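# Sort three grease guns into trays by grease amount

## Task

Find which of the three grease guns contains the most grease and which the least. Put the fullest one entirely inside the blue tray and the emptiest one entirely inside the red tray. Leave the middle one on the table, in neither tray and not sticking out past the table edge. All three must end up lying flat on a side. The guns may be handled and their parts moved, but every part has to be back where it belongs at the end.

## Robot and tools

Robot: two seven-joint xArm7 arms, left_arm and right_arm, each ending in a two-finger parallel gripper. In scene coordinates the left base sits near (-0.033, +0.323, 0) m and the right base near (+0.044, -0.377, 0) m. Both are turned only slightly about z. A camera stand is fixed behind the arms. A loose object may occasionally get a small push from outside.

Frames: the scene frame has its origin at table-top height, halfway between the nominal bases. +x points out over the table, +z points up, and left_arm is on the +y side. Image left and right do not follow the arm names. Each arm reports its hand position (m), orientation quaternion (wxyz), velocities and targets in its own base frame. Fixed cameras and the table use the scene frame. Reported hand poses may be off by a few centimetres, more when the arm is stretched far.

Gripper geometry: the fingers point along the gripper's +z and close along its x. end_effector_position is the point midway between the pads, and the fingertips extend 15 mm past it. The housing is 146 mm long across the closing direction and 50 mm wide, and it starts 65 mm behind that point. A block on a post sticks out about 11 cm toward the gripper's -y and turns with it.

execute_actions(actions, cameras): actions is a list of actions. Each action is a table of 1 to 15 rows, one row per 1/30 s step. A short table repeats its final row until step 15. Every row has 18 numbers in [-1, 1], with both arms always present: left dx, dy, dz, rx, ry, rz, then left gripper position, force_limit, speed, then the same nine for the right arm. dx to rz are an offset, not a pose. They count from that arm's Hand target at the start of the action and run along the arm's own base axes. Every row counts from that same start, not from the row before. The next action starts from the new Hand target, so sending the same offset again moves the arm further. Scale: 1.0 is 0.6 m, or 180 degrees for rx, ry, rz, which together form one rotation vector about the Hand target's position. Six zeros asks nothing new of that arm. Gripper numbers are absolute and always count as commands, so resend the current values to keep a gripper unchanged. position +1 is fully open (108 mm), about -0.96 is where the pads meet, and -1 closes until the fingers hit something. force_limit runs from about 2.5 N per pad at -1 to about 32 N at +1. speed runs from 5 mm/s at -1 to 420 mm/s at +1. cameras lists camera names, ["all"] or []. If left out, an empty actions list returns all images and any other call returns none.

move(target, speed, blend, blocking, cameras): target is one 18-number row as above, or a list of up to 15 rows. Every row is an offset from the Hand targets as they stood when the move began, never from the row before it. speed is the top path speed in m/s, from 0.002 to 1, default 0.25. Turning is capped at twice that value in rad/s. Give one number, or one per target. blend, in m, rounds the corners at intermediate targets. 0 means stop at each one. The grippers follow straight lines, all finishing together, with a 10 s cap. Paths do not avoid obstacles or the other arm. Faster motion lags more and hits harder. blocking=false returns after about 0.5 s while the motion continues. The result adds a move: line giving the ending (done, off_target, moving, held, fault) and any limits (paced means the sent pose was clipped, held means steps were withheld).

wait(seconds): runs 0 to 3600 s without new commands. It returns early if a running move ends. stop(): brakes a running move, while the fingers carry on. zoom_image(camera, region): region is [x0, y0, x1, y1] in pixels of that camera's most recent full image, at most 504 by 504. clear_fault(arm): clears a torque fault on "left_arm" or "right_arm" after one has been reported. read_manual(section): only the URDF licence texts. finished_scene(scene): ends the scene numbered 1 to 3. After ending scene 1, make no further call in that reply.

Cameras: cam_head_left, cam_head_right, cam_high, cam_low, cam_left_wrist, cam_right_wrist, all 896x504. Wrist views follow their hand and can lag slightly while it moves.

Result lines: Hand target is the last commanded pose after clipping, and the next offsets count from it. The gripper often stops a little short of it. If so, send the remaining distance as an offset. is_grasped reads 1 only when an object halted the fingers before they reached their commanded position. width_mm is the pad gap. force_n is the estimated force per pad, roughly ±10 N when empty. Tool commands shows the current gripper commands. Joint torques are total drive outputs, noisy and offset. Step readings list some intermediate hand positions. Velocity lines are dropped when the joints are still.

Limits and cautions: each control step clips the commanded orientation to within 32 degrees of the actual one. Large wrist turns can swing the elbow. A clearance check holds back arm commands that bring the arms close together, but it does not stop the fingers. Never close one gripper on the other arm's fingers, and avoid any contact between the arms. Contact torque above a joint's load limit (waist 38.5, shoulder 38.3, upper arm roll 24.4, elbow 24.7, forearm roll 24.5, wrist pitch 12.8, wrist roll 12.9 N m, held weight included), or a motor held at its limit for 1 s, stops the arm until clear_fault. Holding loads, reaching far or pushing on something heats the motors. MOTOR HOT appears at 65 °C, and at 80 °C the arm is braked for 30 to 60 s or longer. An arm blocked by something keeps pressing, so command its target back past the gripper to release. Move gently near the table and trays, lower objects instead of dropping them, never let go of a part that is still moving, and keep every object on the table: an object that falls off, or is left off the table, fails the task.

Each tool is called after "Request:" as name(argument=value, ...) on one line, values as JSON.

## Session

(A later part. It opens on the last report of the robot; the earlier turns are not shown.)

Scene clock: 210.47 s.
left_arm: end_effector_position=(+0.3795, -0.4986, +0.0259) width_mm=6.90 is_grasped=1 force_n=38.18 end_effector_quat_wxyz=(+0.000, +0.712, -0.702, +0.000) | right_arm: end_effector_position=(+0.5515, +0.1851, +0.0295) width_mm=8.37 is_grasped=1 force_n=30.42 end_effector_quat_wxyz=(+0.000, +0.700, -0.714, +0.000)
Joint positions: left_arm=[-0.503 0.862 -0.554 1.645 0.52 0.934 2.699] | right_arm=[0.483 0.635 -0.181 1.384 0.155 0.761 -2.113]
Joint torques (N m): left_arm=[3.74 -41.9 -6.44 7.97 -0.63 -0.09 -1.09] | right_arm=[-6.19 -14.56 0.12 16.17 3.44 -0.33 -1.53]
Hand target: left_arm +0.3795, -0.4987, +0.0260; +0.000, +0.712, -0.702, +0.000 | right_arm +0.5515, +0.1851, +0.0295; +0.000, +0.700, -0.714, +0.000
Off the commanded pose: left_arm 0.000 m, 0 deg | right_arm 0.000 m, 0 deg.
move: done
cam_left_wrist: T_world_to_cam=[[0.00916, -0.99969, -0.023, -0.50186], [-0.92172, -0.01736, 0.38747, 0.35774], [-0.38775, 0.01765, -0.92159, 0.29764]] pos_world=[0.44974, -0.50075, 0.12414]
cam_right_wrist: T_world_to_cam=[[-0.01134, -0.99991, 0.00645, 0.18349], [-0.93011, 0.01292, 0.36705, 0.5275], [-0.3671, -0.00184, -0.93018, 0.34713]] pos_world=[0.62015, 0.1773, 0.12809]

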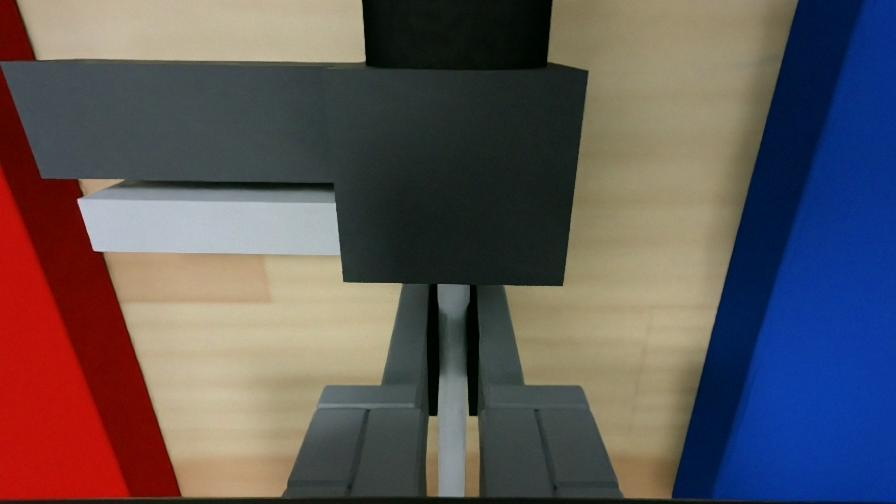

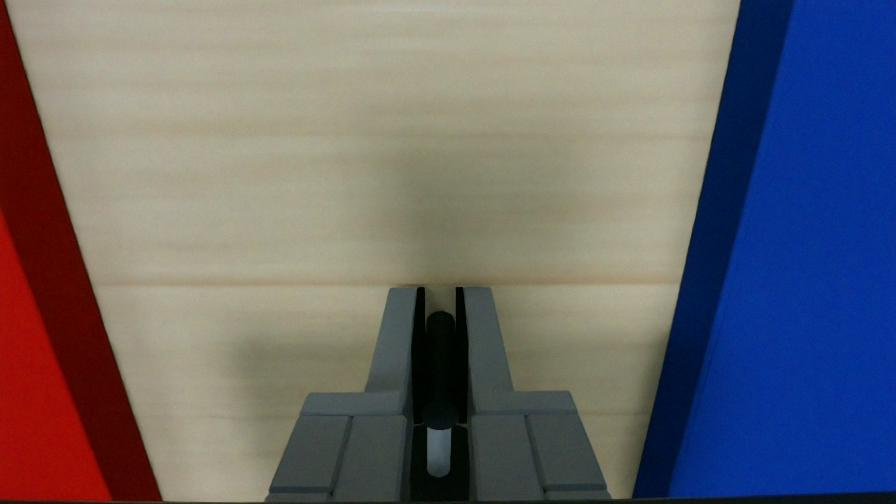

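Request:
move(target=[0,0,0,0,0,0,-1,0.8,-0.5,0.0125,-0.0002,0,0,0,0,-1,0.1,-0.7], speed=0.04)

Request:
move(target=[0,0,0,0,0,0,-1,0.8,-0.5,0.0125,-0.0002,0,0,0,0,-1,0.1,-0.7], speed=0.04)

Request:
move(target=[0,0,0,0,0,0,-1,0.8,-0.5,0.0167,-0.0003,0,0,0,0,-1,0.1,-0.7], speed=0.04, cameras=["cam_left_wrist"])

Scene clock: 218.10 s.
left_arm: end_effector_position=(+0.3795, -0.4986, +0.0260) width_mm=6.90 is_grasped=1 force_n=38.07 end_effector_quat_wxyz=(+0.000, +0.712, -0.702, +0.000) | right_arm: end_effector_position=(+0.5590, +0.1850, +0.0295) width_mm=8.37 is_grasped=1 force_n=30.41 end_effector_quat_wxyz=(+0.000, +0.700, -0.714, +0.000)
Joint positions: left_arm=[-0.503 0.862 -0.554 1.645 0.52 0.934 2.699] | right_arm=[0.476 0.655 -0.181 1.419 0.156 0.776 -2.116]
Joint torques (N m): left_arm=[3.87 -54.02 -9.01 8.1 1.36 -1.37 -1.02] | right_arm=[-6.02 -14.14 -0.02 16.04 3.43 -0.26 -1.56]
Hand target: left_arm +0.3795, -0.4987, +0.0260; +0.000, +0.712, -0.702, +0.000 | right_arm +0.5590, +0.1850, +0.0295; +0.000, +0.700, -0.714, +0.000
Off the commanded pose: left_arm 0.000 m, 0 deg | right_arm 0.000 m, 0 deg.
move: done

Scene clock: 218.63 s.
left_arm: end_effector_position=(+0.3795, -0.4986, +0.0260) width_mm=6.90 is_grasped=1 force_n=37.98 end_effector_quat_wxyz=(+0.000, +0.712, -0.702, +0.000) | right_arm: end_effector_position=(+0.5665, +0.1849, +0.0295) width_mm=8.37 is_grasped=1 force_n=30.41 end_effector_quat_wxyz=(+0.000, +0.700, -0.714, +0.000)
Joint positions: left_arm=[-0.503 0.862 -0.554 1.645 0.52 0.934 2.699] | right_arm=[0.469 0.676 -0.18 1.455 0.158 0.792 -2.12]
Joint torques (N m): left_arm=[3.6 -54.36 -9.32 7.99 1.19 -1.38 -1.06] | right_arm=[-5.9 -13.59 0.03 15.18 3.48 -0.25 -1.5]
Hand target: left_arm +0.3795, -0.4987, +0.0260; +0.000, +0.712, -0.702, +0.000 | right_arm +0.5665, +0.1849, +0.0295; +0.000, +0.700, -0.714, +0.000
Off the commanded pose: left_arm 0.000 m, 0 deg | right_arm 0.000 m, 0 deg.
move: done

Scene clock: 219.20 s.
left_arm: end_effector_position=(+0.3795, -0.4986, +0.0260) width_mm=6.90 is_grasped=1 force_n=37.72 end_effector_quat_wxyz=(+0.000, +0.712, -0.702, +0.000) | right_arm: end_effector_position=(+0.5765, +0.1848, +0.0295) width_mm=8.37 is_grasped=1 force_n=30.40 end_effector_quat_wxyz=(+0.000, +0.700, -0.714, +0.000)
Joint positions: left_arm=[-0.503 0.862 -0.554 1.645 0.52 0.934 2.699] | right_arm=[0.459 0.705 -0.179 1.505 0.159 0.814 -2.124]
Joint torques (N m): left_arm=[-0.14 -53.66 -10.39 8.05 1.63 -1.66 -1.11] | right_arm=[-8.24 -12.31 -1.33 15.59 2.98 -1.16 -1.66]
Hand target: left_arm +0.3795, -0.4987, +0.0260; +0.000, +0.712, -0.702, +0.000 | right_arm +0.5765, +0.1847, +0.0295; +0.000, +0.700, -0.714, +0.000
Off the commanded pose: left_arm 0.000 m, 0 deg | right_arm 0.000 m, 0 deg.
move: done
cam_left_wrist: T_world_to_cam=[[0.0093, -0.99969, -0.02295, -0.50193], [-0.92175, -0.01747, 0.38739, 0.35776], [-0.38767, 0.01755, -0.92163, 0.29769]] pos_world=[0.44984, -0.50075, 0.12424]

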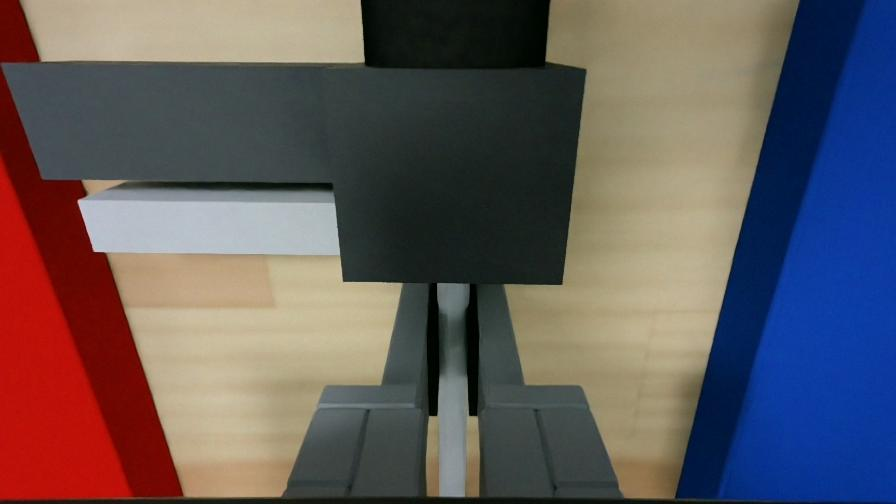

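Request:
move(target=[0,0,0,0,0,0,-1,0.8,-0.5,0.0125,-0.0002,0,0,0,0,-1,0.1,-0.7], speed=0.04)

Scene clock: 224.67 s.
left_arm: end_effector_position=(+0.3795, -0.4986, +0.0260) width_mm=6.90 is_grasped=1 force_n=37.57 end_effector_quat_wxyz=(+0.000, +0.712, -0.702, +0.000) | right_arm: end_effector_position=(+0.5840, +0.1846, +0.0295) width_mm=8.37 is_grasped=1 force_n=30.37 end_effector_quat_wxyz=(+0.000, +0.700, -0.714, +0.000)
Joint positions: left_arm=[-0.503 0.862 -0.554 1.645 0.52 0.934 2.699] | right_arm=[0.452 0.727 -0.178 1.544 0.16 0.83 -2.127]
Joint torques (N m): left_arm=[-7.61 -49.43 -18.22 8.05 -5.91 -0.85 -1.18] | right_arm=[-12.5 -13.25 -2.73 20.31 2.51 -3.65 -1.48]
Hand target: left_arm +0.3795, -0.4987, +0.0260; +0.000, +0.712, -0.702, +0.000 | right_arm +0.5840, +0.1846, +0.0295; +0.000, +0.700, -0.714, +0.000
Off the commanded pose: left_arm 0.000 m, 0 deg | right_arm 0.000 m, 0 deg.
move: done

Request:
move(target=[[0,0,0,0,0,0,-1,0.8,-0.5,-0.092,0.0014,0,0,0,0,-1,0.1,-0.7],[0,0,0,0,0,0,-0.5,-1,-0.3,-0.092,0.0014,0,0,0,0,-0.12,-1,-0.3],[0,0,0.2,0,0,0,-0.12,-1,-0.3,-0.092,0.0014,0.17,0,0,0,-0.12,-1,-0.3],[0.1542,0.9143,0.1733,0,0,0,-0.12,-1,-0.3,-0.2967,0.0057,0.1675,0,0,0,-0.12,-1,-0.3]], speed=[0.1,0.1,0.25,0.4], blend=[0,0,0.03,0], cameras=["cam_left_wrist","cam_right_wrist"])

Scene clock: 240.27 s.
left_arm: end_effector_position=(+0.3794, -0.4992, +0.1163) width_mm=25.50 is_grasped=0 force_n=0.00 end_effector_quat_wxyz=(+0.000, +0.712, -0.702, +0.000) | right_arm: end_effector_position=(+0.5288, +0.1854, +0.1315) width_mm=46.41 is_grasped=0 force_n=0.00 end_effector_quat_wxyz=(+0.000, +0.700, -0.714, +0.000)
Joint positions: left_arm=[-0.478 0.729 -0.611 1.691 0.443 1.1 2.743] | right_arm=[0.522 0.402 -0.21 1.34 0.1 0.947 -2.066]
Joint torques (N m): left_arm=[-4.16 -25.95 -5.35 9 1.49 -2.98 -0.87] | right_arm=[5.88 -33.49 -3.65 19.11 -3.28 -0.08 1.66]
Hand target: left_arm +0.3794, -0.4991, +0.1162; +0.000, +0.712, -0.702, +0.000 (not the last commanded pose) | right_arm +0.5288, +0.1854, +0.1315; +0.000, +0.700, -0.714, +0.000 (not the last commanded pose)
Tool commands: left_gripper/position=-0.5 left_gripper/force_limit=-1.0 left_gripper/speed=-0.3 right_gripper/position=-0.12 right_gripper/force_limit=-1.0 right_gripper/speed=-0.3
Off the commanded pose: left_arm 0.557 m, 0 deg | right_arm 0.123 m, 0 deg.
move: held (left_arm; a check stopped the path), off_target (right_arm); path passed 2 of 4 targets; target 3's new numbers were not sent; limits=held
pose unreachable (left arm): on one or more control steps of this call, first in action 0 (counted from 0), this arm could not follow its commanded pose, so it was not sent that pose on those steps. It may still have moved: this result reports where it is.
cause: moving toward the commanded pose would bring a part of the arm too close to another arm (a part of this arm just beyond joint 6 (wrist pitch) and a part of the right arm just beyond its joint 5 (forearm roll), 23 mm apart when this arm was first held).
cam_left_wrist: T_world_to_cam=[[0.00874, -0.99973, -0.02172, -0.50039], [-0.92202, -0.01647, 0.3868, 0.32329], [-0.38705, 0.01665, -0.92191, 0.38027]] pos_world=[0.44964, -0.50126, 0.21465]
cam_right_wrist: T_world_to_cam=[[-0.01131, -0.99991, 0.00655, 0.18273], [-0.93008, 0.01292, 0.36714, 0.46894], [-0.36719, -0.00194, -0.93014, 0.43365]] pos_world=[0.59745, 0.1775, 0.22999]

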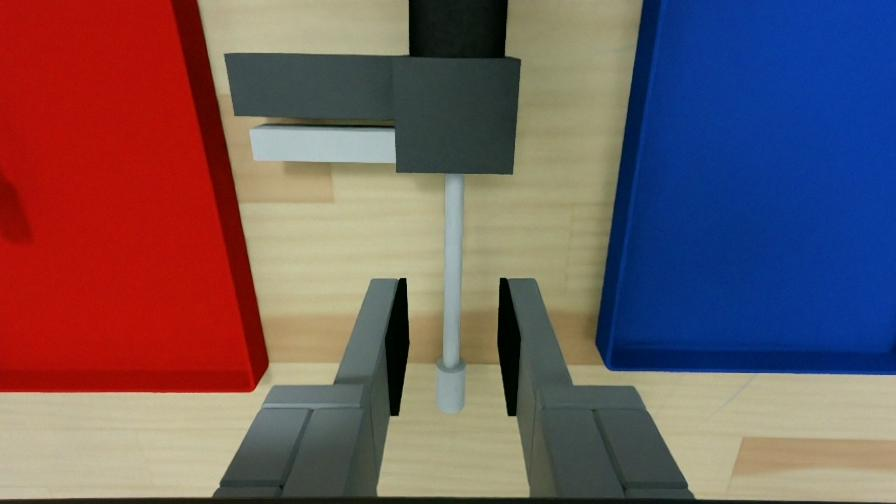

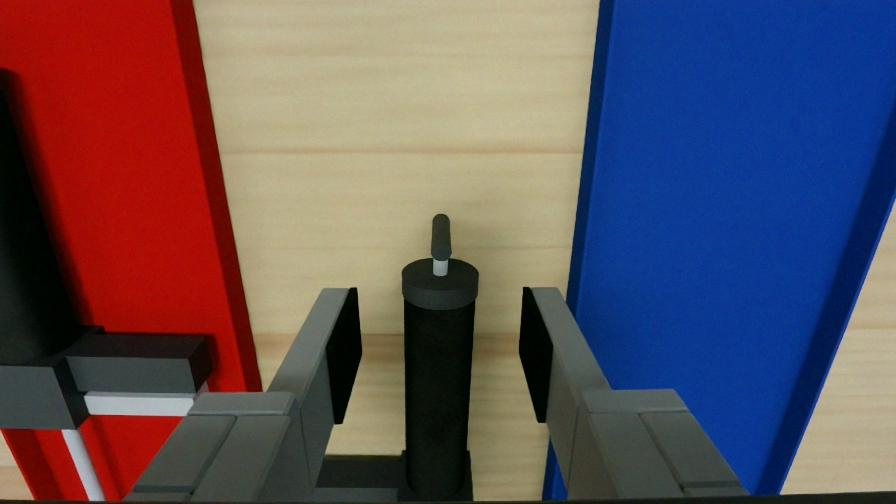

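Request:
move(target=[[0,0.3,0.03,0,0,0,-0.5,-1,-0.3,0,-0.15,0.03,0,0,0,-0.12,-1,-0.3],[0.154,0.915,0.023,0,0,0,-0.12,-1,-0.3,-0.205,0.005,0,0,0,0,-0.12,-1,-0.3]], blend=0.04, speed=0.35, cameras=["cam_left_wrist","cam_right_wrist"])

Scene clock: 272.60 s.
left_arm: end_effector_position=(+0.4718, +0.0499, +0.1300) width_mm=46.40 is_grasped=0 force_n=0.00 end_effector_quat_wxyz=(+0.000, +0.712, -0.702, +0.000) | right_arm: end_effector_position=(+0.4058, +0.1885, +0.1315) width_mm=46.41 is_grasped=0 force_n=0.00 end_effector_quat_wxyz=(+0.000, +0.700, -0.714, +0.000)
Joint positions: left_arm=[0.427 0.145 -0.329 0.974 0.062 0.837 3.974] | right_arm=[0.605 0.054 -0.171 0.872 0.012 0.818 -1.911]
Joint torques (N m): left_arm=[3.35 -16.12 0.91 16.12 2.79 0.3 0.66] | right_arm=[1.88 -25.42 0.11 9.51 -2.92 -3.52 1.6]
Hand target: left_arm +0.4718, +0.0499, +0.1300; +0.000, +0.712, -0.702, +0.000 | right_arm +0.4058, +0.1884, +0.1315; +0.000, +0.700, -0.714, +0.000
Off the commanded pose: left_arm 0.000 m, 0 deg | right_arm 0.000 m, 0 deg.
move: done
cam_left_wrist: T_world_to_cam=[[0.0087, -0.99972, -0.02182, 0.04809], [-0.92197, -0.01647, 0.38692, 0.41218], [-0.38717, 0.01675, -0.92186, 0.41957]] pos_world=[0.54204, 0.04784, 0.22835]
cam_right_wrist: T_world_to_cam=[[-0.01134, -0.99991, 0.00645, 0.18448], [-0.93011, 0.01292, 0.36705, 0.3545], [-0.3671, -0.00184, -0.93018, 0.38853]] pos_world=[0.47445, 0.1806, 0.23009]

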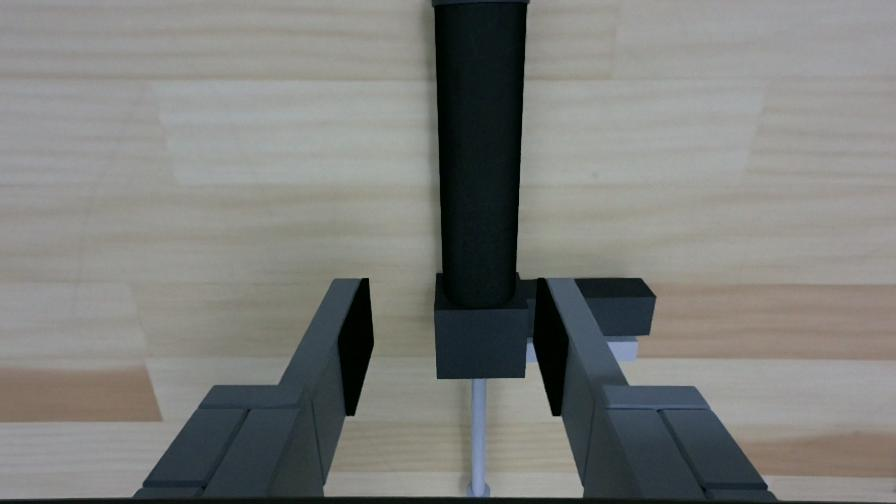

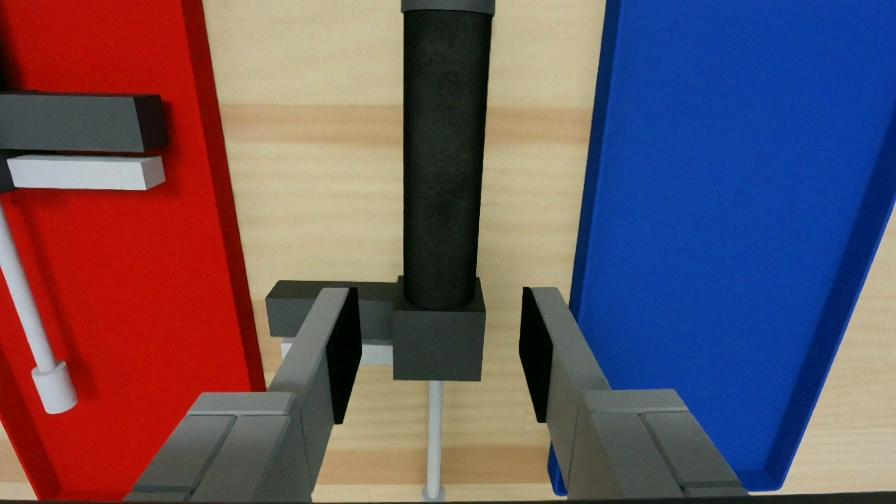

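Request:
move(target=[[0.0062,-0.02,-0.1642,0,0,0.009,-0.12,-1,-0.3,0.0037,0,-0.1667,0,0,0,-0.12,-1,-0.3],[0.0062,-0.02,-0.1642,0,0,0.009,-1,0.8,-0.5,0.0037,0,-0.1667,0,0,0,-1,0.8,-0.5],[0.0062,-0.02,0.05,0,0,0,-1,0.8,-0.5,0.0037,0,0.04,0,0,0,-1,0.8,-0.5],[0.0062,-0.02,0.05,0,0,0,-1,0.8,-0.5,0.14,-0.3,0.0425,0,0,0,-1,0.8,-0.5]], blend=[0,0,0.03,0], speed=0.25, cameras=["cam_left_wrist","cam_right_wrist","cam_high"])

Scene clock: 331.37 s.
left_arm: end_effector_position=(+0.4755, +0.0378, +0.1600) width_mm=34.80 is_grasped=1 force_n=48.19 end_effector_quat_wxyz=(+0.000, +0.712, -0.702, +0.000) | right_arm: end_effector_position=(+0.4898, +0.0084, +0.1570) width_mm=35.13 is_grasped=1 force_n=44.34 end_effector_quat_wxyz=(+0.000, +0.700, -0.714, +0.000)
Joint positions: left_arm=[0.418 0.106 -0.346 1.021 0.044 0.922 3.961] | right_arm=[0.374 0.153 -0.37 1.067 0.069 0.924 -2.37]
Joint torques (N m): left_arm=[5.04 -43.42 -3.23 18.21 -1.62 -0.38 0.96] | right_arm=[-1.03 -12 0.31 20.98 3.53 -0.34 -1.61]
Hand target: left_arm +0.4755, +0.0379, +0.1600; +0.000, +0.712, -0.702, +0.000 | right_arm +0.4898, +0.0084, +0.1570; +0.000, +0.700, -0.714, +0.000
Off the commanded pose: left_arm 0.000 m, 0 deg | right_arm 0.000 m, 0 deg.
move: done
cam_left_wrist: T_world_to_cam=[[0.00879, -0.99972, -0.02186, 0.03668], [-0.92197, -0.01657, 0.38692, 0.40383], [-0.38717, 0.01675, -0.92185, 0.44876]] pos_world=[0.54574, 0.03584, 0.25825]
cam_right_wrist: T_world_to_cam=[[-0.01134, -0.99991, 0.00645, 0.00518], [-0.93008, 0.01292, 0.36714, 0.42555], [-0.36719, -0.00184, -0.93014, 0.44279]] pos_world=[0.55845, 0.0005, 0.25559]
Images, in order (width x height): cam_high 896x504, cam_left_wrist 896x504, cam_right_wrist 896x504.

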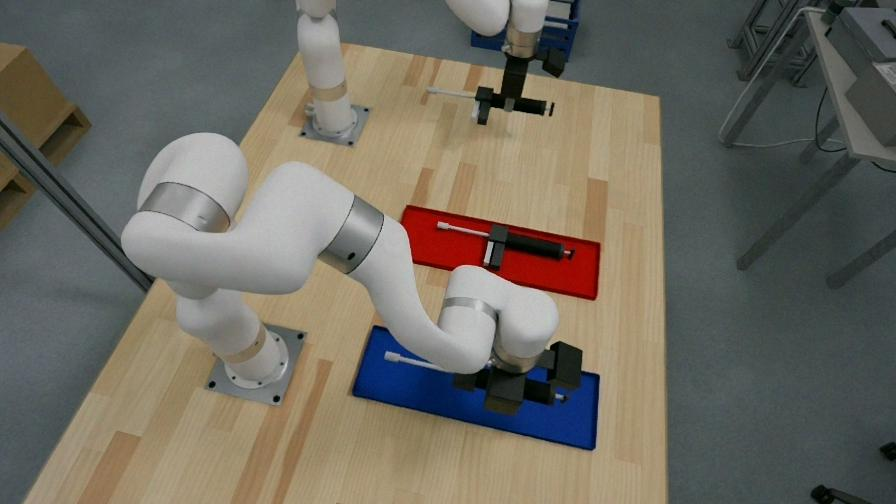

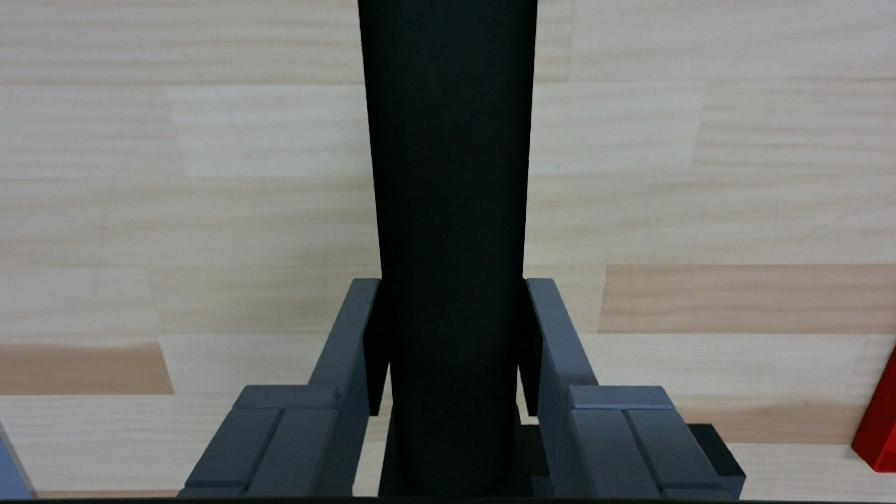

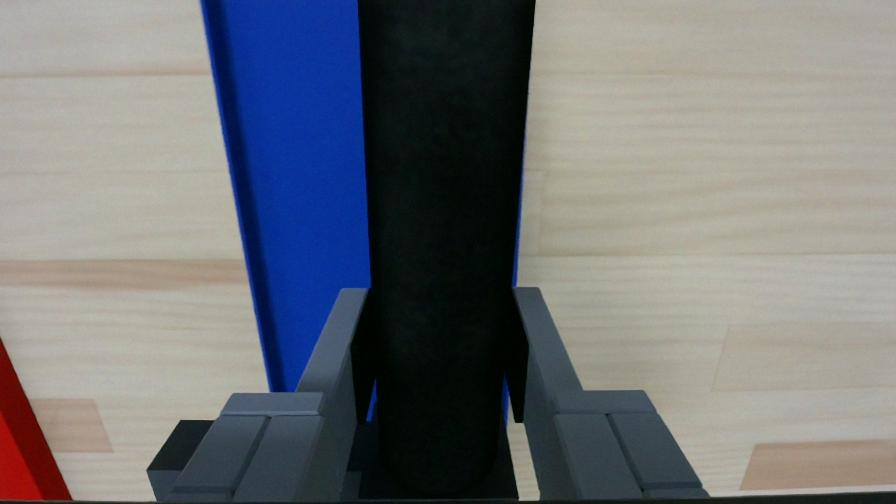

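Request:
move(target=[[0,-0.48,0,0,0,0,-1,0.8,-0.5,0,0.0117,-0.202,0,0,0,-1,0.8,-0.5],[0,-0.48,0,0,0,0,-1,0.8,-0.5,0,0.0117,-0.202,0,0,0,-0.12,-1,-0.3],[0,-0.48,0,0,0,0,-1,0.8,-0.5,0,0.0117,0.04,0,0,0,-0.12,-1,-0.3],[0,-0.855,0,0,0,0,-1,0.8,-0.5,-0.05,-0.2,0.06,0,0,0,-0.12,-1,-0.3],[0,-0.855,-0.213,0,0,0,-1,0.8,-0.5,-0.05,-0.2,0.06,0,0,0,-0.12,-1,-0.3],[0,-0.855,-0.213,0,0,0,-0.12,-1,-0.3,-0.05,-0.2,0.06,0,0,0,-0.12,-1,-0.3]], blend=[0,0,0.03,0.02,0,0], speed=0.25, cameras=["cam_left_wrist","cam_high"])

Scene clock: 363.60 s.
left_arm: end_effector_position=(+0.4755, -0.4750, +0.0318) width_mm=46.40 is_grasped=0 force_n=0.00 end_effector_quat_wxyz=(+0.000, +0.712, -0.702, +0.000) | right_arm: end_effector_position=(+0.4598, -0.1116, +0.1930) width_mm=46.41 is_grasped=0 force_n=0.00 end_effector_quat_wxyz=(+0.000, +0.700, -0.714, +0.000)
Joint positions: left_arm=[-0.478 0.998 -0.5 1.945 0.479 1.06 2.9] | right_arm=[0.246 0.051 -0.491 1.055 0.029 1.01 -2.597]
Joint torques (N m): left_arm=[-2.56 -62.69 -11.37 9.09 0.38 0.35 0.4] | right_arm=[-4 -8.32 -0.78 19.4 2.98 -0.1 -1.41]
Hand target: left_arm +0.4755, -0.4751, +0.0322; +0.000, +0.712, -0.702, +0.000 | right_arm +0.4598, -0.1116, +0.1930; +0.000, +0.700, -0.714, +0.000
Off the commanded pose: left_arm 0.000 m, 0 deg | right_arm 0.000 m, 0 deg.
move: done
cam_left_wrist: T_world_to_cam=[[0.00876, -0.99972, -0.02217, -0.47891], [-0.92184, -0.01667, 0.3872, 0.44474], [-0.38746, 0.01705, -0.92173, 0.33955]] pos_world=[0.54574, -0.47715, 0.13015]
Images, in order (width x height): cam_high 896x504, cam_left_wrist 896x504.

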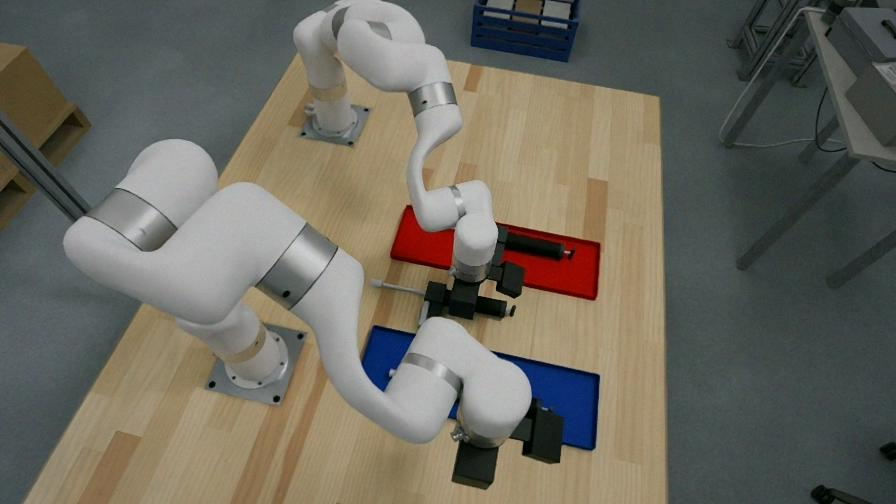

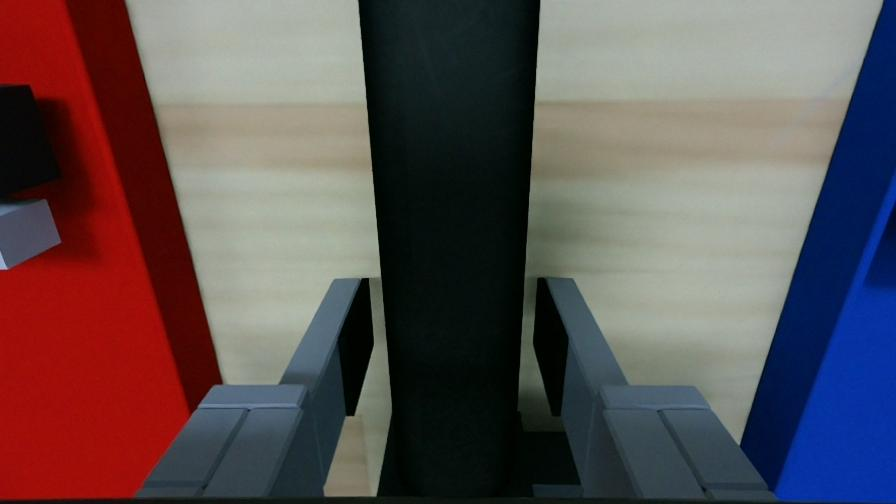

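Request:
move(target=[[0,0,0.17,0,0,0,-0.12,-1,-0.3,0,0,0,0,0,0,-0.12,-1,-0.3],[-0.149,-0.002,0.17,0,0,0,-0.12,-1,-0.3,0,0,0,0,0,0,-0.12,-1,-0.3],[-0.149,-0.002,0.1,0,0,0,-0.5,-1,-0.3,0.117,0.4,0,0,0,0,-0.12,-1,-0.3],[-0.149,-0.002,-0.01,0,0,0,-0.5,-1,-0.3,0.117,0.5277,-0.155,0,0,0,-0.12,-1,-0.3],[-0.149,-0.002,-0.01,0,0,0,-1,0.8,-0.5,0.117,0.5277,-0.155,0,0,0,-0.12,-1,-0.3]], blend=[0.03,0.03,0,0,0], speed=0.25, cameras=["cam_left_wrist","cam_right_wrist"])

Scene clock: 390.53 s.
left_arm: end_effector_position=(+0.3967, -0.4818, +0.0739) width_mm=25.50 is_grasped=0 force_n=0.00 end_effector_quat_wxyz=(-0.008, +0.712, -0.702, +0.027) | right_arm: end_effector_position=(+0.5300, +0.2034, +0.1021) width_mm=46.41 is_grasped=0 force_n=0.00 end_effector_quat_wxyz=(+0.000, +0.700, -0.714, +0.000)
Joint positions: left_arm=[-0.462 0.727 -0.545 1.567 0.477 0.918 2.743] | right_arm=[0.556 0.469 -0.216 1.348 0.124 0.891 -2.052]
Joint torques (N m): left_arm=[-0.12 -47.46 -5.7 9.26 0.25 -1.63 0] | right_arm=[3.6 -15.35 0.26 18.78 3.68 -3.61 1.73]
Hand target: left_arm +0.3967, -0.4818, +0.0739; -0.008, +0.712, -0.702, +0.027 (not the last commanded pose) | right_arm +0.5300, +0.2034, +0.1020; +0.000, +0.700, -0.714, +0.000 (not the last commanded pose)
Tool commands: left_gripper/position=-0.5 left_gripper/force_limit=-1.0 left_gripper/speed=-0.3 right_gripper/position=-0.12 right_gripper/force_limit=-1.0 right_gripper/speed=-0.3
Off the commanded pose: left_arm 0.049 m, 3 deg | right_arm 0.003 m, 0 deg.
TORQUE FAULT: the external load on joint 2 (shoulder) of the left arm reached its load limit, and that arm stopped. The contact can be on any part of that arm beyond that joint, not only on its tool. A torque fault puts only its own arm into a fault stop. That arm's remaining commands of this call were not run. The hold on joint 2 (shoulder) of that arm was moved back by the arm itself, up to 3 degrees, as the stop began. That arm is still stopped at the end of this call. While its stop runs, that arm, its gripper or tool too, takes no new command.
CLEAR FAULT: the left arm stays stopped (state 4) until you call clear_fault(arm="left_arm").
End effector pose when the fault began: left_arm: position (+0.3871, -0.4767, +0.0447), quat_wxyz (+0.000, +0.712, -0.702, +0.003)
Joint positions when the fault began: left_arm=[-0.462 0.778 -0.544 1.566 0.477 0.918 2.743]
move: fault (left_arm); path passed 3 of 5 targets; target 5's new numbers were not sent
cam_left_wrist: T_world_to_cam=[[0.00952, -0.99994, 0.00485, -0.48648], [-0.94018, -0.0073, 0.34061, 0.37098], [-0.34055, -0.0078, -0.94019, 0.31867]] pos_world=[0.46194, -0.48126, 0.17561]
cam_right_wrist: T_world_to_cam=[[-0.01134, -0.99991, 0.00645, 0.20098], [-0.93011, 0.01292, 0.36705, 0.48065], [-0.3671, -0.00184, -0.93018, 0.40671]] pos_world=[0.59865, 0.1955, 0.20059]

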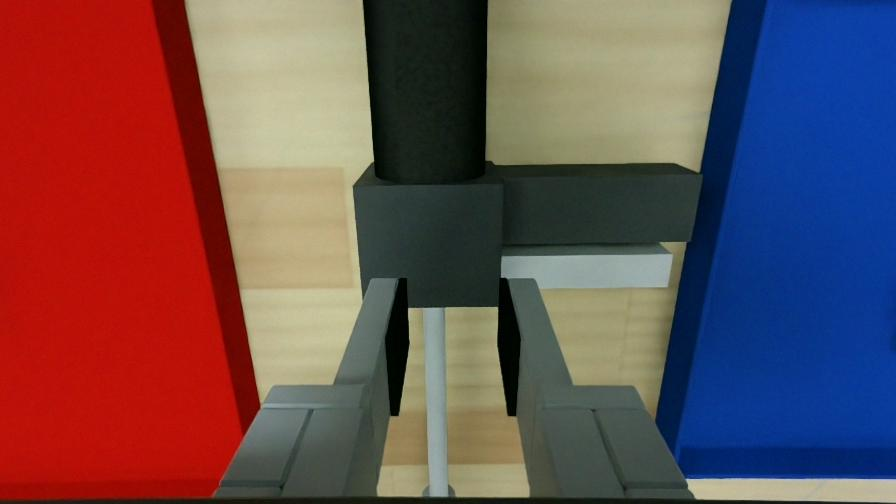

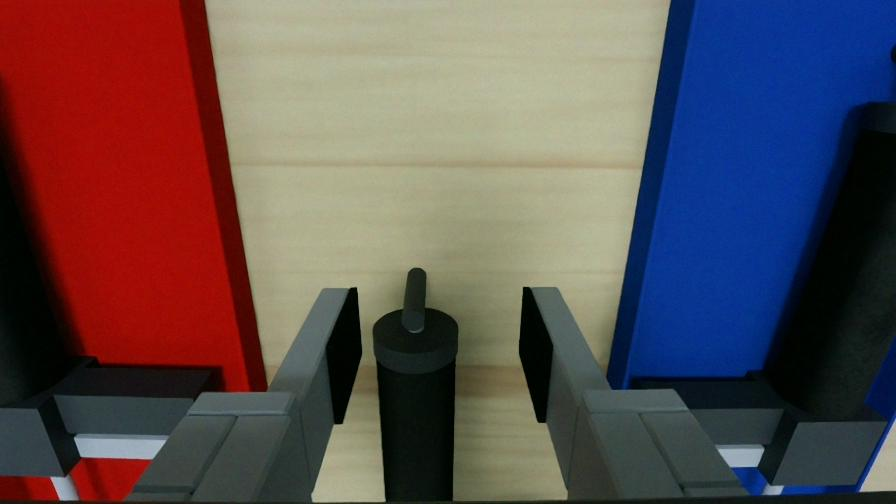

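Request:
clear_fault(arm="left_arm")

Request:
move(target=[[0,0.009,0.06,0.0084,0.0158,0,-0.5,-1,-0.3,0,0,0,0,0,0,-0.12,-1,-0.3],[-0.046,0.009,0.06,0.0084,0.0158,0,-0.5,-1,-0.3,-0.028,0.0167,0,0,0,0,-0.12,-1,-0.3]], blend=[0.02,0], speed=0.15, cameras=["cam_left_wrist","cam_right_wrist"])

Scene clock: 415.33 s.
left_arm: end_effector_position=(+0.3967, -0.4818, +0.0739) width_mm=25.50 is_grasped=0 force_n=0.00 end_effector_quat_wxyz=(-0.008, +0.712, -0.702, +0.027) | right_arm: end_effector_position=(+0.5300, +0.2034, +0.1020) width_mm=46.41 is_grasped=0 force_n=0.00 end_effector_quat_wxyz=(+0.000, +0.700, -0.714, +0.000)
Joint positions: left_arm=[-0.462 0.727 -0.545 1.567 0.477 0.918 2.743] | right_arm=[0.556 0.469 -0.216 1.348 0.124 0.891 -2.052]
Joint torques (N m): left_arm=[0.05 -47.84 -5.67 9.13 0.14 -1.47 -0.11] | right_arm=[0.56 -15.8 0.29 11.33 3.69 -0.43 -0.19]
Hand target: left_arm +0.3967, -0.4818, +0.0739; -0.008, +0.712, -0.702, +0.027 (not the last commanded pose) | right_arm +0.5300, +0.2034, +0.1020; +0.000, +0.700, -0.714, +0.000 (not the last commanded pose)
Tool commands: left_gripper/position=-0.5 left_gripper/force_limit=-1.0 left_gripper/speed=-0.3 right_gripper/position=-0.12 right_gripper/force_limit=-1.0 right_gripper/speed=-0.3
Off the commanded pose: left_arm 0.049 m, 3 deg | right_arm 0.003 m, 0 deg.
TORQUE FAULT, CONTINUED: the left arm's stop, for the torque fault of joint 2 (shoulder) that an earlier result reported, is over. The call counts as one of the actions that you can send in this scene. The hold on joint 2 (shoulder) of that arm was moved back by the arm itself, up to 3 degrees, as the stop began. That arm's target is now where it stood when the stop ended, not its last command. That arm's gripper keeps its grip as last carried out, and that arm accepts commands again: back off and push less far.
CLEAR FAULT: your call cleared the left arm's torque fault. If a joint's load stays at its limit, that arm stops again at once.

Scene clock: 416.17 s.
left_arm: end_effector_position=(+0.3691, -0.4764, +0.1099) width_mm=25.50 is_grasped=0 force_n=0.00 end_effector_quat_wxyz=(+0.000, +0.712, -0.702, +0.000) | right_arm: end_effector_position=(+0.5132, +0.2135, +0.1020) width_mm=46.41 is_grasped=0 force_n=0.00 end_effector_quat_wxyz=(+0.000, +0.700, -0.714, +0.000)
Joint positions: left_arm=[-0.444 0.645 -0.593 1.544 0.405 1.023 2.756] | right_arm=[0.584 0.432 -0.212 1.292 0.115 0.87 -2.02]
Joint torques (N m): left_arm=[3.68 -52.98 -8.4 8.93 -1.56 -3.02 -1.28] | right_arm=[3.28 -33.51 -1.23 9.87 -3.01 -3.61 1.82]
Hand target: left_arm +0.3691, -0.4764, +0.1099; +0.000, +0.712, -0.702, +0.000 | right_arm +0.5132, +0.2134, +0.1020; +0.000, +0.700, -0.714, +0.000
Off the commanded pose: left_arm 0.000 m, 0 deg | right_arm 0.000 m, 0 deg.
move: done; blend cut to 0.0138 m at target 1
cam_left_wrist: T_world_to_cam=[[0.00917, -0.99972, -0.02201, -0.47776], [-0.9221, -0.01697, 0.38659, 0.31649], [-0.38685, 0.01675, -0.92199, 0.36998]] pos_world=[0.43934, -0.47846, 0.20825]
cam_right_wrist: T_world_to_cam=[[-0.01125, -0.99992, 0.00642, 0.21084], [-0.93008, 0.01282, 0.36714, 0.46488], [-0.36719, -0.00184, -0.93014, 0.4006]] pos_world=[0.58185, 0.2056, 0.20059]

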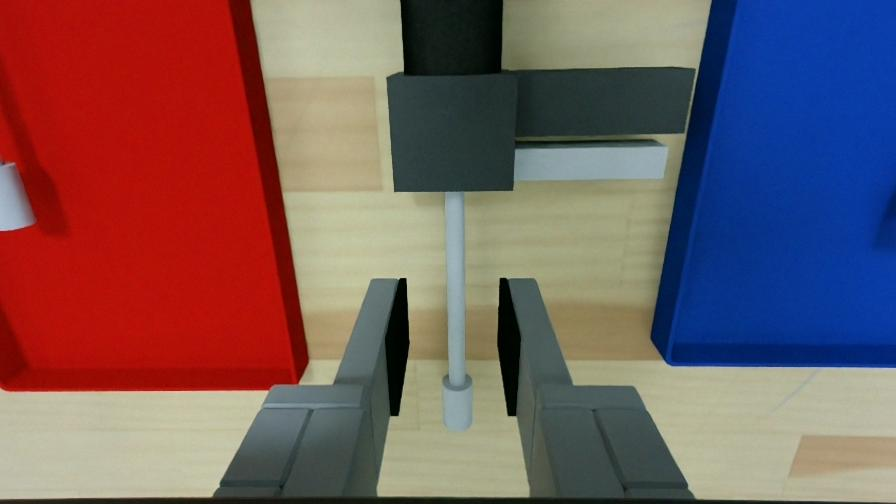

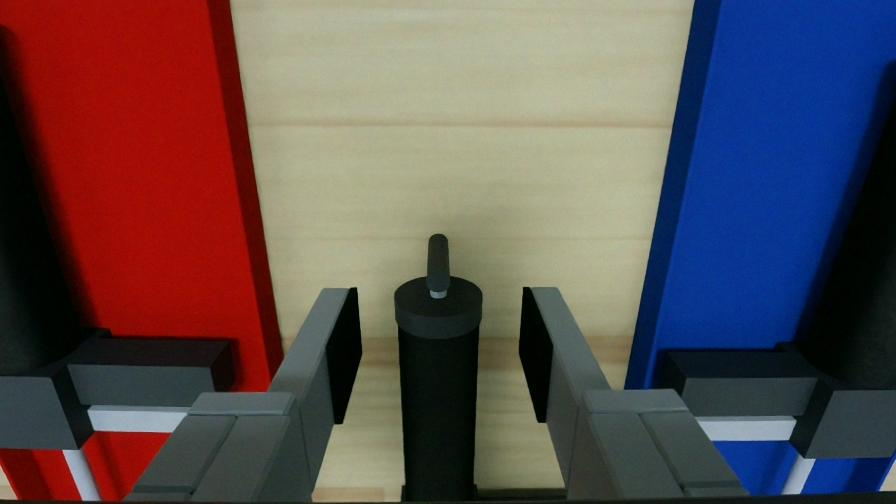

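Request:
move(target=[[0,0,-0.14,0,0,0,-0.5,-1,-0.3,-0.002,0,-0.1208,0,0,0,-0.12,-1,-0.3],[0,0,-0.14,0,0,0,-1,0.8,-0.5,-0.002,0,-0.1208,0,0,0,-0.12,-1,-0.3],[0,0,-0.14,0,0,0,-1,0.8,-0.5,-0.002,0,-0.1208,0,0,0,-1,0.05,-0.5],[0,0,-0.14,0,0,0,-1,0.8,-0.5,0.023,0,-0.1208,0,0,0,-1,0.05,-0.5]], speed=[0.2,0.2,0.2,0.03], cameras=["cam_right_wrist"])

Request:
move(target=[0,0,0,0,0,0,-1,0.8,-0.5,0.0083,0,0,0,0,0,-1,0.05,-0.5], speed=0.03)

Request:
move(target=[0,0,0,0,0,0,-1,0.8,-0.5,0.0083,0,0,0,0,0,-1,0.05,-0.5], speed=0.03)

Scene clock: 443.67 s.
left_arm: end_effector_position=(+0.3691, -0.4764, +0.0259) width_mm=6.70 is_grasped=1 force_n=47.61 end_effector_quat_wxyz=(+0.000, +0.712, -0.702, +0.000) | right_arm: end_effector_position=(+0.5270, +0.2134, +0.0296) width_mm=8.27 is_grasped=1 force_n=36.66 end_effector_quat_wxyz=(+0.000, +0.700, -0.714, +0.000)
Joint positions: left_arm=[-0.478 0.779 -0.532 1.508 0.488 0.864 2.707] | right_arm=[0.555 0.599 -0.189 1.32 0.158 0.735 -2.055]
Joint torques (N m): left_arm=[3.17 -31.4 -5.34 8.57 -1.11 0.04 0.37] | right_arm=[-5.29 -14.55 0.39 16.95 3.61 -0.55 -1.55]
Hand target: left_arm +0.3691, -0.4764, +0.0259; +0.000, +0.712, -0.702, +0.000 | right_arm +0.5270, +0.2134, +0.0295; +0.000, +0.700, -0.714, +0.000
Off the commanded pose: left_arm 0.000 m, 0 deg | right_arm 0.000 m, 0 deg.
move: done
cam_right_wrist: T_world_to_cam=[[-0.01134, -0.99991, 0.00645, 0.21141], [-0.93011, 0.01292, 0.36705, 0.50435], [-0.3671, -0.00184, -0.93018, 0.33819]] pos_world=[0.59565, 0.2055, 0.12809]

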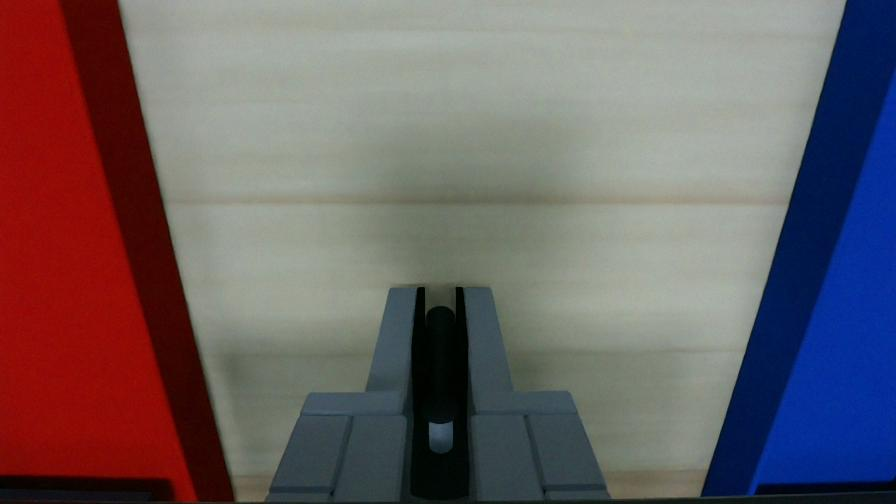

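Scene clock: 444.17 s.
left_arm: end_effector_position=(+0.3691, -0.4764, +0.0259) width_mm=6.70 is_grasped=1 force_n=47.64 end_effector_quat_wxyz=(+0.000, +0.712, -0.702, +0.000) | right_arm: end_effector_position=(+0.5320, +0.2134, +0.0296) width_mm=8.27 is_grasped=1 force_n=36.66 end_effector_quat_wxyz=(+0.000, +0.700, -0.714, +0.000)
Joint positions: left_arm=[-0.478 0.779 -0.532 1.508 0.488 0.864 2.707] | right_arm=[0.55 0.611 -0.188 1.342 0.159 0.744 -2.059]
Joint torques (N m): left_arm=[3.63 -32.68 -5.39 8.49 -1.04 0.07 0.46] | right_arm=[-5.2 -14.28 0.36 16.95 3.59 -0.52 -1.63]
Hand target: left_arm +0.3691, -0.4764, +0.0259; +0.000, +0.712, -0.702, +0.000 | right_arm +0.5320, +0.2134, +0.0295; +0.000, +0.700, -0.714, +0.000
Off the commanded pose: left_arm 0.000 m, 0 deg | right_arm 0.000 m, 0 deg.
move: done

Scene clock: 444.67 s.
left_arm: end_effector_position=(+0.3691, -0.4764, +0.0259) width_mm=6.70 is_grasped=1 force_n=47.66 end_effector_quat_wxyz=(+0.000, +0.712, -0.702, +0.000) | right_arm: end_effector_position=(+0.5370, +0.2134, +0.0296) width_mm=8.27 is_grasped=1 force_n=36.65 end_effector_quat_wxyz=(+0.000, +0.700, -0.714, +0.000)
Joint positions: left_arm=[-0.478 0.779 -0.532 1.508 0.488 0.864 2.707] | right_arm=[0.545 0.625 -0.188 1.364 0.16 0.754 -2.062]
Joint torques (N m): left_arm=[3.75 -34.11 -5.53 8.26 -0.76 -0.07 0.48] | right_arm=[-5.28 -13.88 0.47 16.54 3.73 -0.46 -1.58]
Hand target: left_arm +0.3691, -0.4764, +0.0259; +0.000, +0.712, -0.702, +0.000 | right_arm +0.5370, +0.2134, +0.0295; +0.000, +0.700, -0.714, +0.000
Off the commanded pose: left_arm 0.000 m, 0 deg | right_arm 0.000 m, 0 deg.
move: done

Request:
move(target=[0,0,0,0,0,0,-1,0.8,-0.5,0.0083,0,0,0,0,0,-1,0.05,-0.5], speed=0.03)

Request:
move(target=[0,0,0,0,0,0,-1,0.8,-0.5,0.0083,0,0,0,0,0,-1,0.05,-0.5], speed=0.03)

Request:
move(target=[0,0,0,0,0,0,-1,0.8,-0.5,0.0083,0,0,0,0,0,-1,0.05,-0.5], speed=0.03)

Scene clock: 457.83 s.
left_arm: end_effector_position=(+0.3691, -0.4764, +0.0259) width_mm=6.70 is_grasped=1 force_n=47.69 end_effector_quat_wxyz=(+0.000, +0.712, -0.702, +0.000) | right_arm: end_effector_position=(+0.5419, +0.2134, +0.0295) width_mm=8.27 is_grasped=1 force_n=36.65 end_effector_quat_wxyz=(+0.000, +0.700, -0.714, +0.000)
Joint positions: left_arm=[-0.478 0.779 -0.532 1.508 0.488 0.864 2.707] | right_arm=[0.54 0.638 -0.187 1.387 0.161 0.763 -2.065]
Joint torques (N m): left_arm=[3.63 -44.49 -7.31 8.37 0.25 -0.69 -0.22] | right_arm=[-4.91 -13.61 0.39 16.06 3.79 -0.48 -1.66]
Hand target: left_arm +0.3691, -0.4764, +0.0259; +0.000, +0.712, -0.702, +0.000 | right_arm +0.5419, +0.2134, +0.0295; +0.000, +0.700, -0.714, +0.000
Off the commanded pose: left_arm 0.000 m, 0 deg | right_arm 0.000 m, 0 deg.
move: done

Scene clock: 458.33 s.
left_arm: end_effector_position=(+0.3691, -0.4764, +0.0259) width_mm=6.70 is_grasped=1 force_n=47.72 end_effector_quat_wxyz=(+0.000, +0.712, -0.702, +0.000) | right_arm: end_effector_position=(+0.5469, +0.2134, +0.0296) width_mm=8.27 is_grasped=1 force_n=36.65 end_effector_quat_wxyz=(+0.000, +0.700, -0.714, +0.000)
Joint positions: left_arm=[-0.478 0.779 -0.532 1.508 0.488 0.864 2.707] | right_arm=[0.534 0.651 -0.187 1.41 0.162 0.773 -2.067]
Joint torques (N m): left_arm=[3.58 -46.07 -7.63 8.59 0.23 -0.84 -0.38] | right_arm=[-5.45 -13.28 0.44 15.7 3.76 -0.32 -1.41]
Hand target: left_arm +0.3691, -0.4764, +0.0259; +0.000, +0.712, -0.702, +0.000 | right_arm +0.5469, +0.2134, +0.0295; +0.000, +0.700, -0.714, +0.000
Off the commanded pose: left_arm 0.000 m, 0 deg | right_arm 0.000 m, 0 deg.
move: done

Scene clock: 458.83 s.
left_arm: end_effector_position=(+0.3691, -0.4764, +0.0259) width_mm=6.70 is_grasped=1 force_n=47.75 end_effector_quat_wxyz=(+0.000, +0.712, -0.702, +0.000) | right_arm: end_effector_position=(+0.5519, +0.2134, +0.0296) width_mm=8.27 is_grasped=1 force_n=36.65 end_effector_quat_wxyz=(+0.000, +0.700, -0.714, +0.000)
Joint positions: left_arm=[-0.478 0.779 -0.532 1.508 0.488 0.864 2.707] | right_arm=[0.529 0.665 -0.186 1.434 0.162 0.783 -2.07]
Joint torques (N m): left_arm=[3.52 -47.73 -7.65 8.42 0.66 -0.89 -0.59] | right_arm=[-5.37 -13.02 0.57 15.5 3.63 -0.3 -1.51]
Hand target: left_arm +0.3691, -0.4764, +0.0259; +0.000, +0.712, -0.702, +0.000 | right_arm +0.5519, +0.2134, +0.0295; +0.000, +0.700, -0.714, +0.000
Off the commanded pose: left_arm 0.000 m, 0 deg | right_arm 0.000 m, 0 deg.
move: done

Request:
move(target=[0,0,0,0,0,0,-1,0.8,-0.5,0.0083,0,0,0,0,0,-1,0.05,-0.5], speed=0.03)

Request:
move(target=[0,0,0,0,0,0,-1,0.8,-0.5,0.0083,0,0,0,0,0,-1,0.05,-0.5], speed=0.03)

Request:
move(target=[0,0,0,0,0,0,-1,0.8,-0.5,0.0083,0,0,0,0,0,-1,0.05,-0.5], speed=0.03)

Request:
move(target=[0,0,0,0,0,0,-1,0.8,-0.5,0.0083,0,0,0,0,0,-1,0.05,-0.5], speed=0.03)

Scene clock: 468.27 s.
left_arm: end_effector_position=(+0.3691, -0.4764, +0.0259) width_mm=6.70 is_grasped=1 force_n=47.78 end_effector_quat_wxyz=(+0.000, +0.712, -0.702, +0.000) | right_arm: end_effector_position=(+0.5569, +0.2134, +0.0295) width_mm=8.27 is_grasped=1 force_n=36.64 end_effector_quat_wxyz=(+0.000, +0.700, -0.714, +0.000)
Joint positions: left_arm=[-0.478 0.779 -0.532 1.508 0.488 0.864 2.707] | right_arm=[0.524 0.678 -0.186 1.458 0.163 0.794 -2.073]
Joint torques (N m): left_arm=[3.11 -49.8 -9 8.43 1.67 -1.47 -1.03] | right_arm=[-5.22 -12.84 0.49 15.23 3.67 -0.36 -1.44]
Hand target: left_arm +0.3691, -0.4764, +0.0259; +0.000, +0.712, -0.702, +0.000 | right_arm +0.5569, +0.2134, +0.0295; +0.000, +0.700, -0.714, +0.000
Off the commanded pose: left_arm 0.000 m, 0 deg | right_arm 0.000 m, 0 deg.
move: done

Scene clock: 468.77 s.
left_arm: end_effector_position=(+0.3691, -0.4764, +0.0259) width_mm=6.70 is_grasped=1 force_n=47.80 end_effector_quat_wxyz=(+0.000, +0.712, -0.702, +0.000) | right_arm: end_effector_position=(+0.5619, +0.2134, +0.0296) width_mm=8.27 is_grasped=1 force_n=36.64 end_effector_quat_wxyz=(+0.000, +0.700, -0.714, +0.000)
Joint positions: left_arm=[-0.478 0.779 -0.532 1.508 0.488 0.864 2.707] | right_arm=[0.519 0.692 -0.185 1.482 0.164 0.804 -2.075]
Joint torques (N m): left_arm=[3.4 -49.87 -9.03 8.1 1.49 -1.56 -1.03] | right_arm=[-5.64 -12.04 0.41 14.72 3.81 -0.21 -1.37]
Hand target: left_arm +0.3691, -0.4764, +0.0259; +0.000, +0.712, -0.702, +0.000 | right_arm +0.5619, +0.2134, +0.0295; +0.000, +0.700, -0.714, +0.000
Off the commanded pose: left_arm 0.000 m, 0 deg | right_arm 0.000 m, 0 deg.
move: done

Scene clock: 469.27 s.
left_arm: end_effector_position=(+0.3691, -0.4764, +0.0259) width_mm=6.70 is_grasped=1 force_n=47.83 end_effector_quat_wxyz=(+0.000, +0.712, -0.702, +0.000) | right_arm: end_effector_position=(+0.5668, +0.2134, +0.0296) width_mm=8.27 is_grasped=1 force_n=36.64 end_effector_quat_wxyz=(+0.000, +0.700, -0.714, +0.000)
Joint positions: left_arm=[-0.478 0.779 -0.532 1.508 0.488 0.864 2.707] | right_arm=[0.514 0.706 -0.185 1.507 0.164 0.815 -2.078]
Joint torques (N m): left_arm=[3.02 -49.83 -9.65 8.34 1.53 -1.75 -0.79] | right_arm=[-5.22 -12.14 0.5 14.29 3.56 -0.42 -1.51]
Hand target: left_arm +0.3691, -0.4764, +0.0259; +0.000, +0.712, -0.702, +0.000 | right_arm +0.5668, +0.2134, +0.0295; +0.000, +0.700, -0.714, +0.000
Off the commanded pose: left_arm 0.000 m, 0 deg | right_arm 0.000 m, 0 deg.
move: done

Scene clock: 469.77 s.
left_arm: end_effector_position=(+0.3691, -0.4764, +0.0259) width_mm=6.70 is_grasped=1 force_n=47.86 end_effector_quat_wxyz=(+0.000, +0.712, -0.702, +0.000) | right_arm: end_effector_position=(+0.5718, +0.2134, +0.0296) width_mm=8.27 is_grasped=1 force_n=36.64 end_effector_quat_wxyz=(+0.000, +0.700, -0.714, +0.000)
Joint positions: left_arm=[-0.478 0.779 -0.532 1.508 0.488 0.864 2.707] | right_arm=[0.508 0.721 -0.184 1.532 0.165 0.826 -2.08]
Joint torques (N m): left_arm=[3.32 -49.84 -9.57 8.27 1.54 -1.75 -1.01] | right_arm=[-5.56 -12.07 0.58 14.33 3.75 -0.31 -1.5]
Hand target: left_arm +0.3691, -0.4764, +0.0259; +0.000, +0.712, -0.702, +0.000 | right_arm +0.5718, +0.2134, +0.0295; +0.000, +0.700, -0.714, +0.000
Off the commanded pose: left_arm 0.000 m, 0 deg | right_arm 0.000 m, 0 deg.
move: done

Request:
move(target=[0,0,0,0,0,0,-1,0.8,-0.5,0.0133,0,0,0,0,0,-1,0.05,-0.5], speed=0.03, cameras=["cam_right_wrist", "cam_high"])

Scene clock: 477.67 s.
left_arm: end_effector_position=(+0.3691, -0.4764, +0.0259) width_mm=6.70 is_grasped=1 force_n=47.90 end_effector_quat_wxyz=(+0.000, +0.712, -0.702, +0.000) | right_arm: end_effector_position=(+0.5798, +0.2134, +0.0296) width_mm=8.27 is_grasped=1 force_n=36.63 end_effector_quat_wxyz=(+0.000, +0.700, -0.714, +0.000)
Joint positions: left_arm=[-0.478 0.779 -0.532 1.508 0.488 0.864 2.707] | right_arm=[0.5 0.744 -0.184 1.574 0.166 0.844 -2.083]
Joint torques (N m): left_arm=[2.51 -49.6 -10.3 8.18 1.79 -2.34 -0.87] | right_arm=[-5.49 -11.48 0.41 13.72 3.61 -0.38 -1.5]
Hand target: left_arm +0.3691, -0.4764, +0.0259; +0.000, +0.712, -0.702, +0.000 | right_arm +0.5798, +0.2134, +0.0295; +0.000, +0.700, -0.714, +0.000
Off the commanded pose: left_arm 0.000 m, 0 deg | right_arm 0.000 m, 0 deg.
move: done
cam_right_wrist: T_world_to_cam=[[-0.01134, -0.99991, 0.00645, 0.21201], [-0.93011, 0.01292, 0.36705, 0.55346], [-0.3671, -0.00184, -0.93018, 0.35757]] pos_world=[0.64845, 0.2055, 0.12809]
Images, in order (width x height): cam_high 896x504, cam_right_wrist 896x504.

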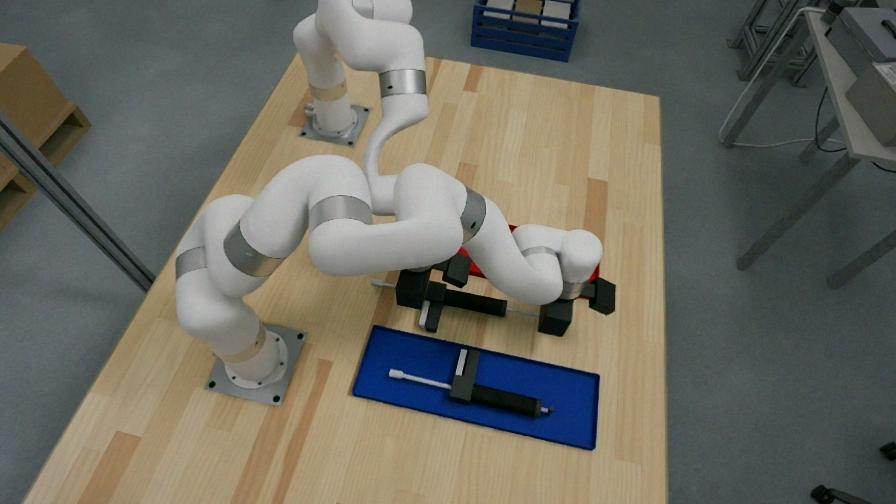

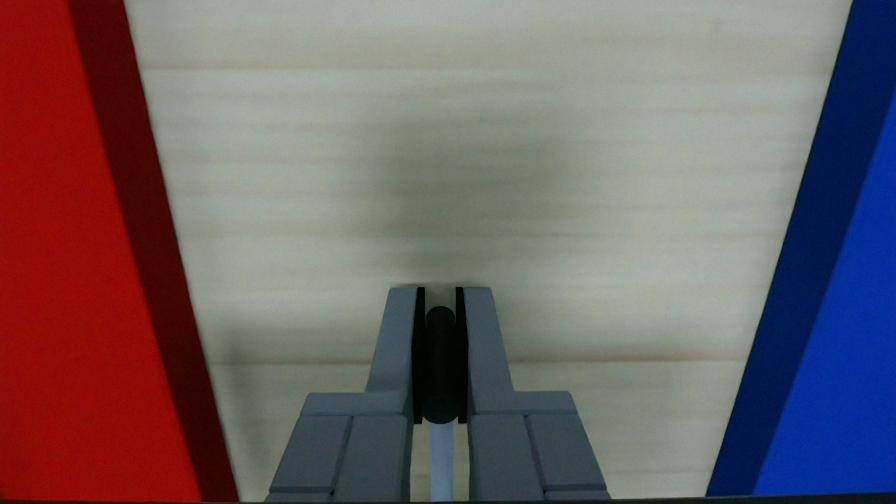

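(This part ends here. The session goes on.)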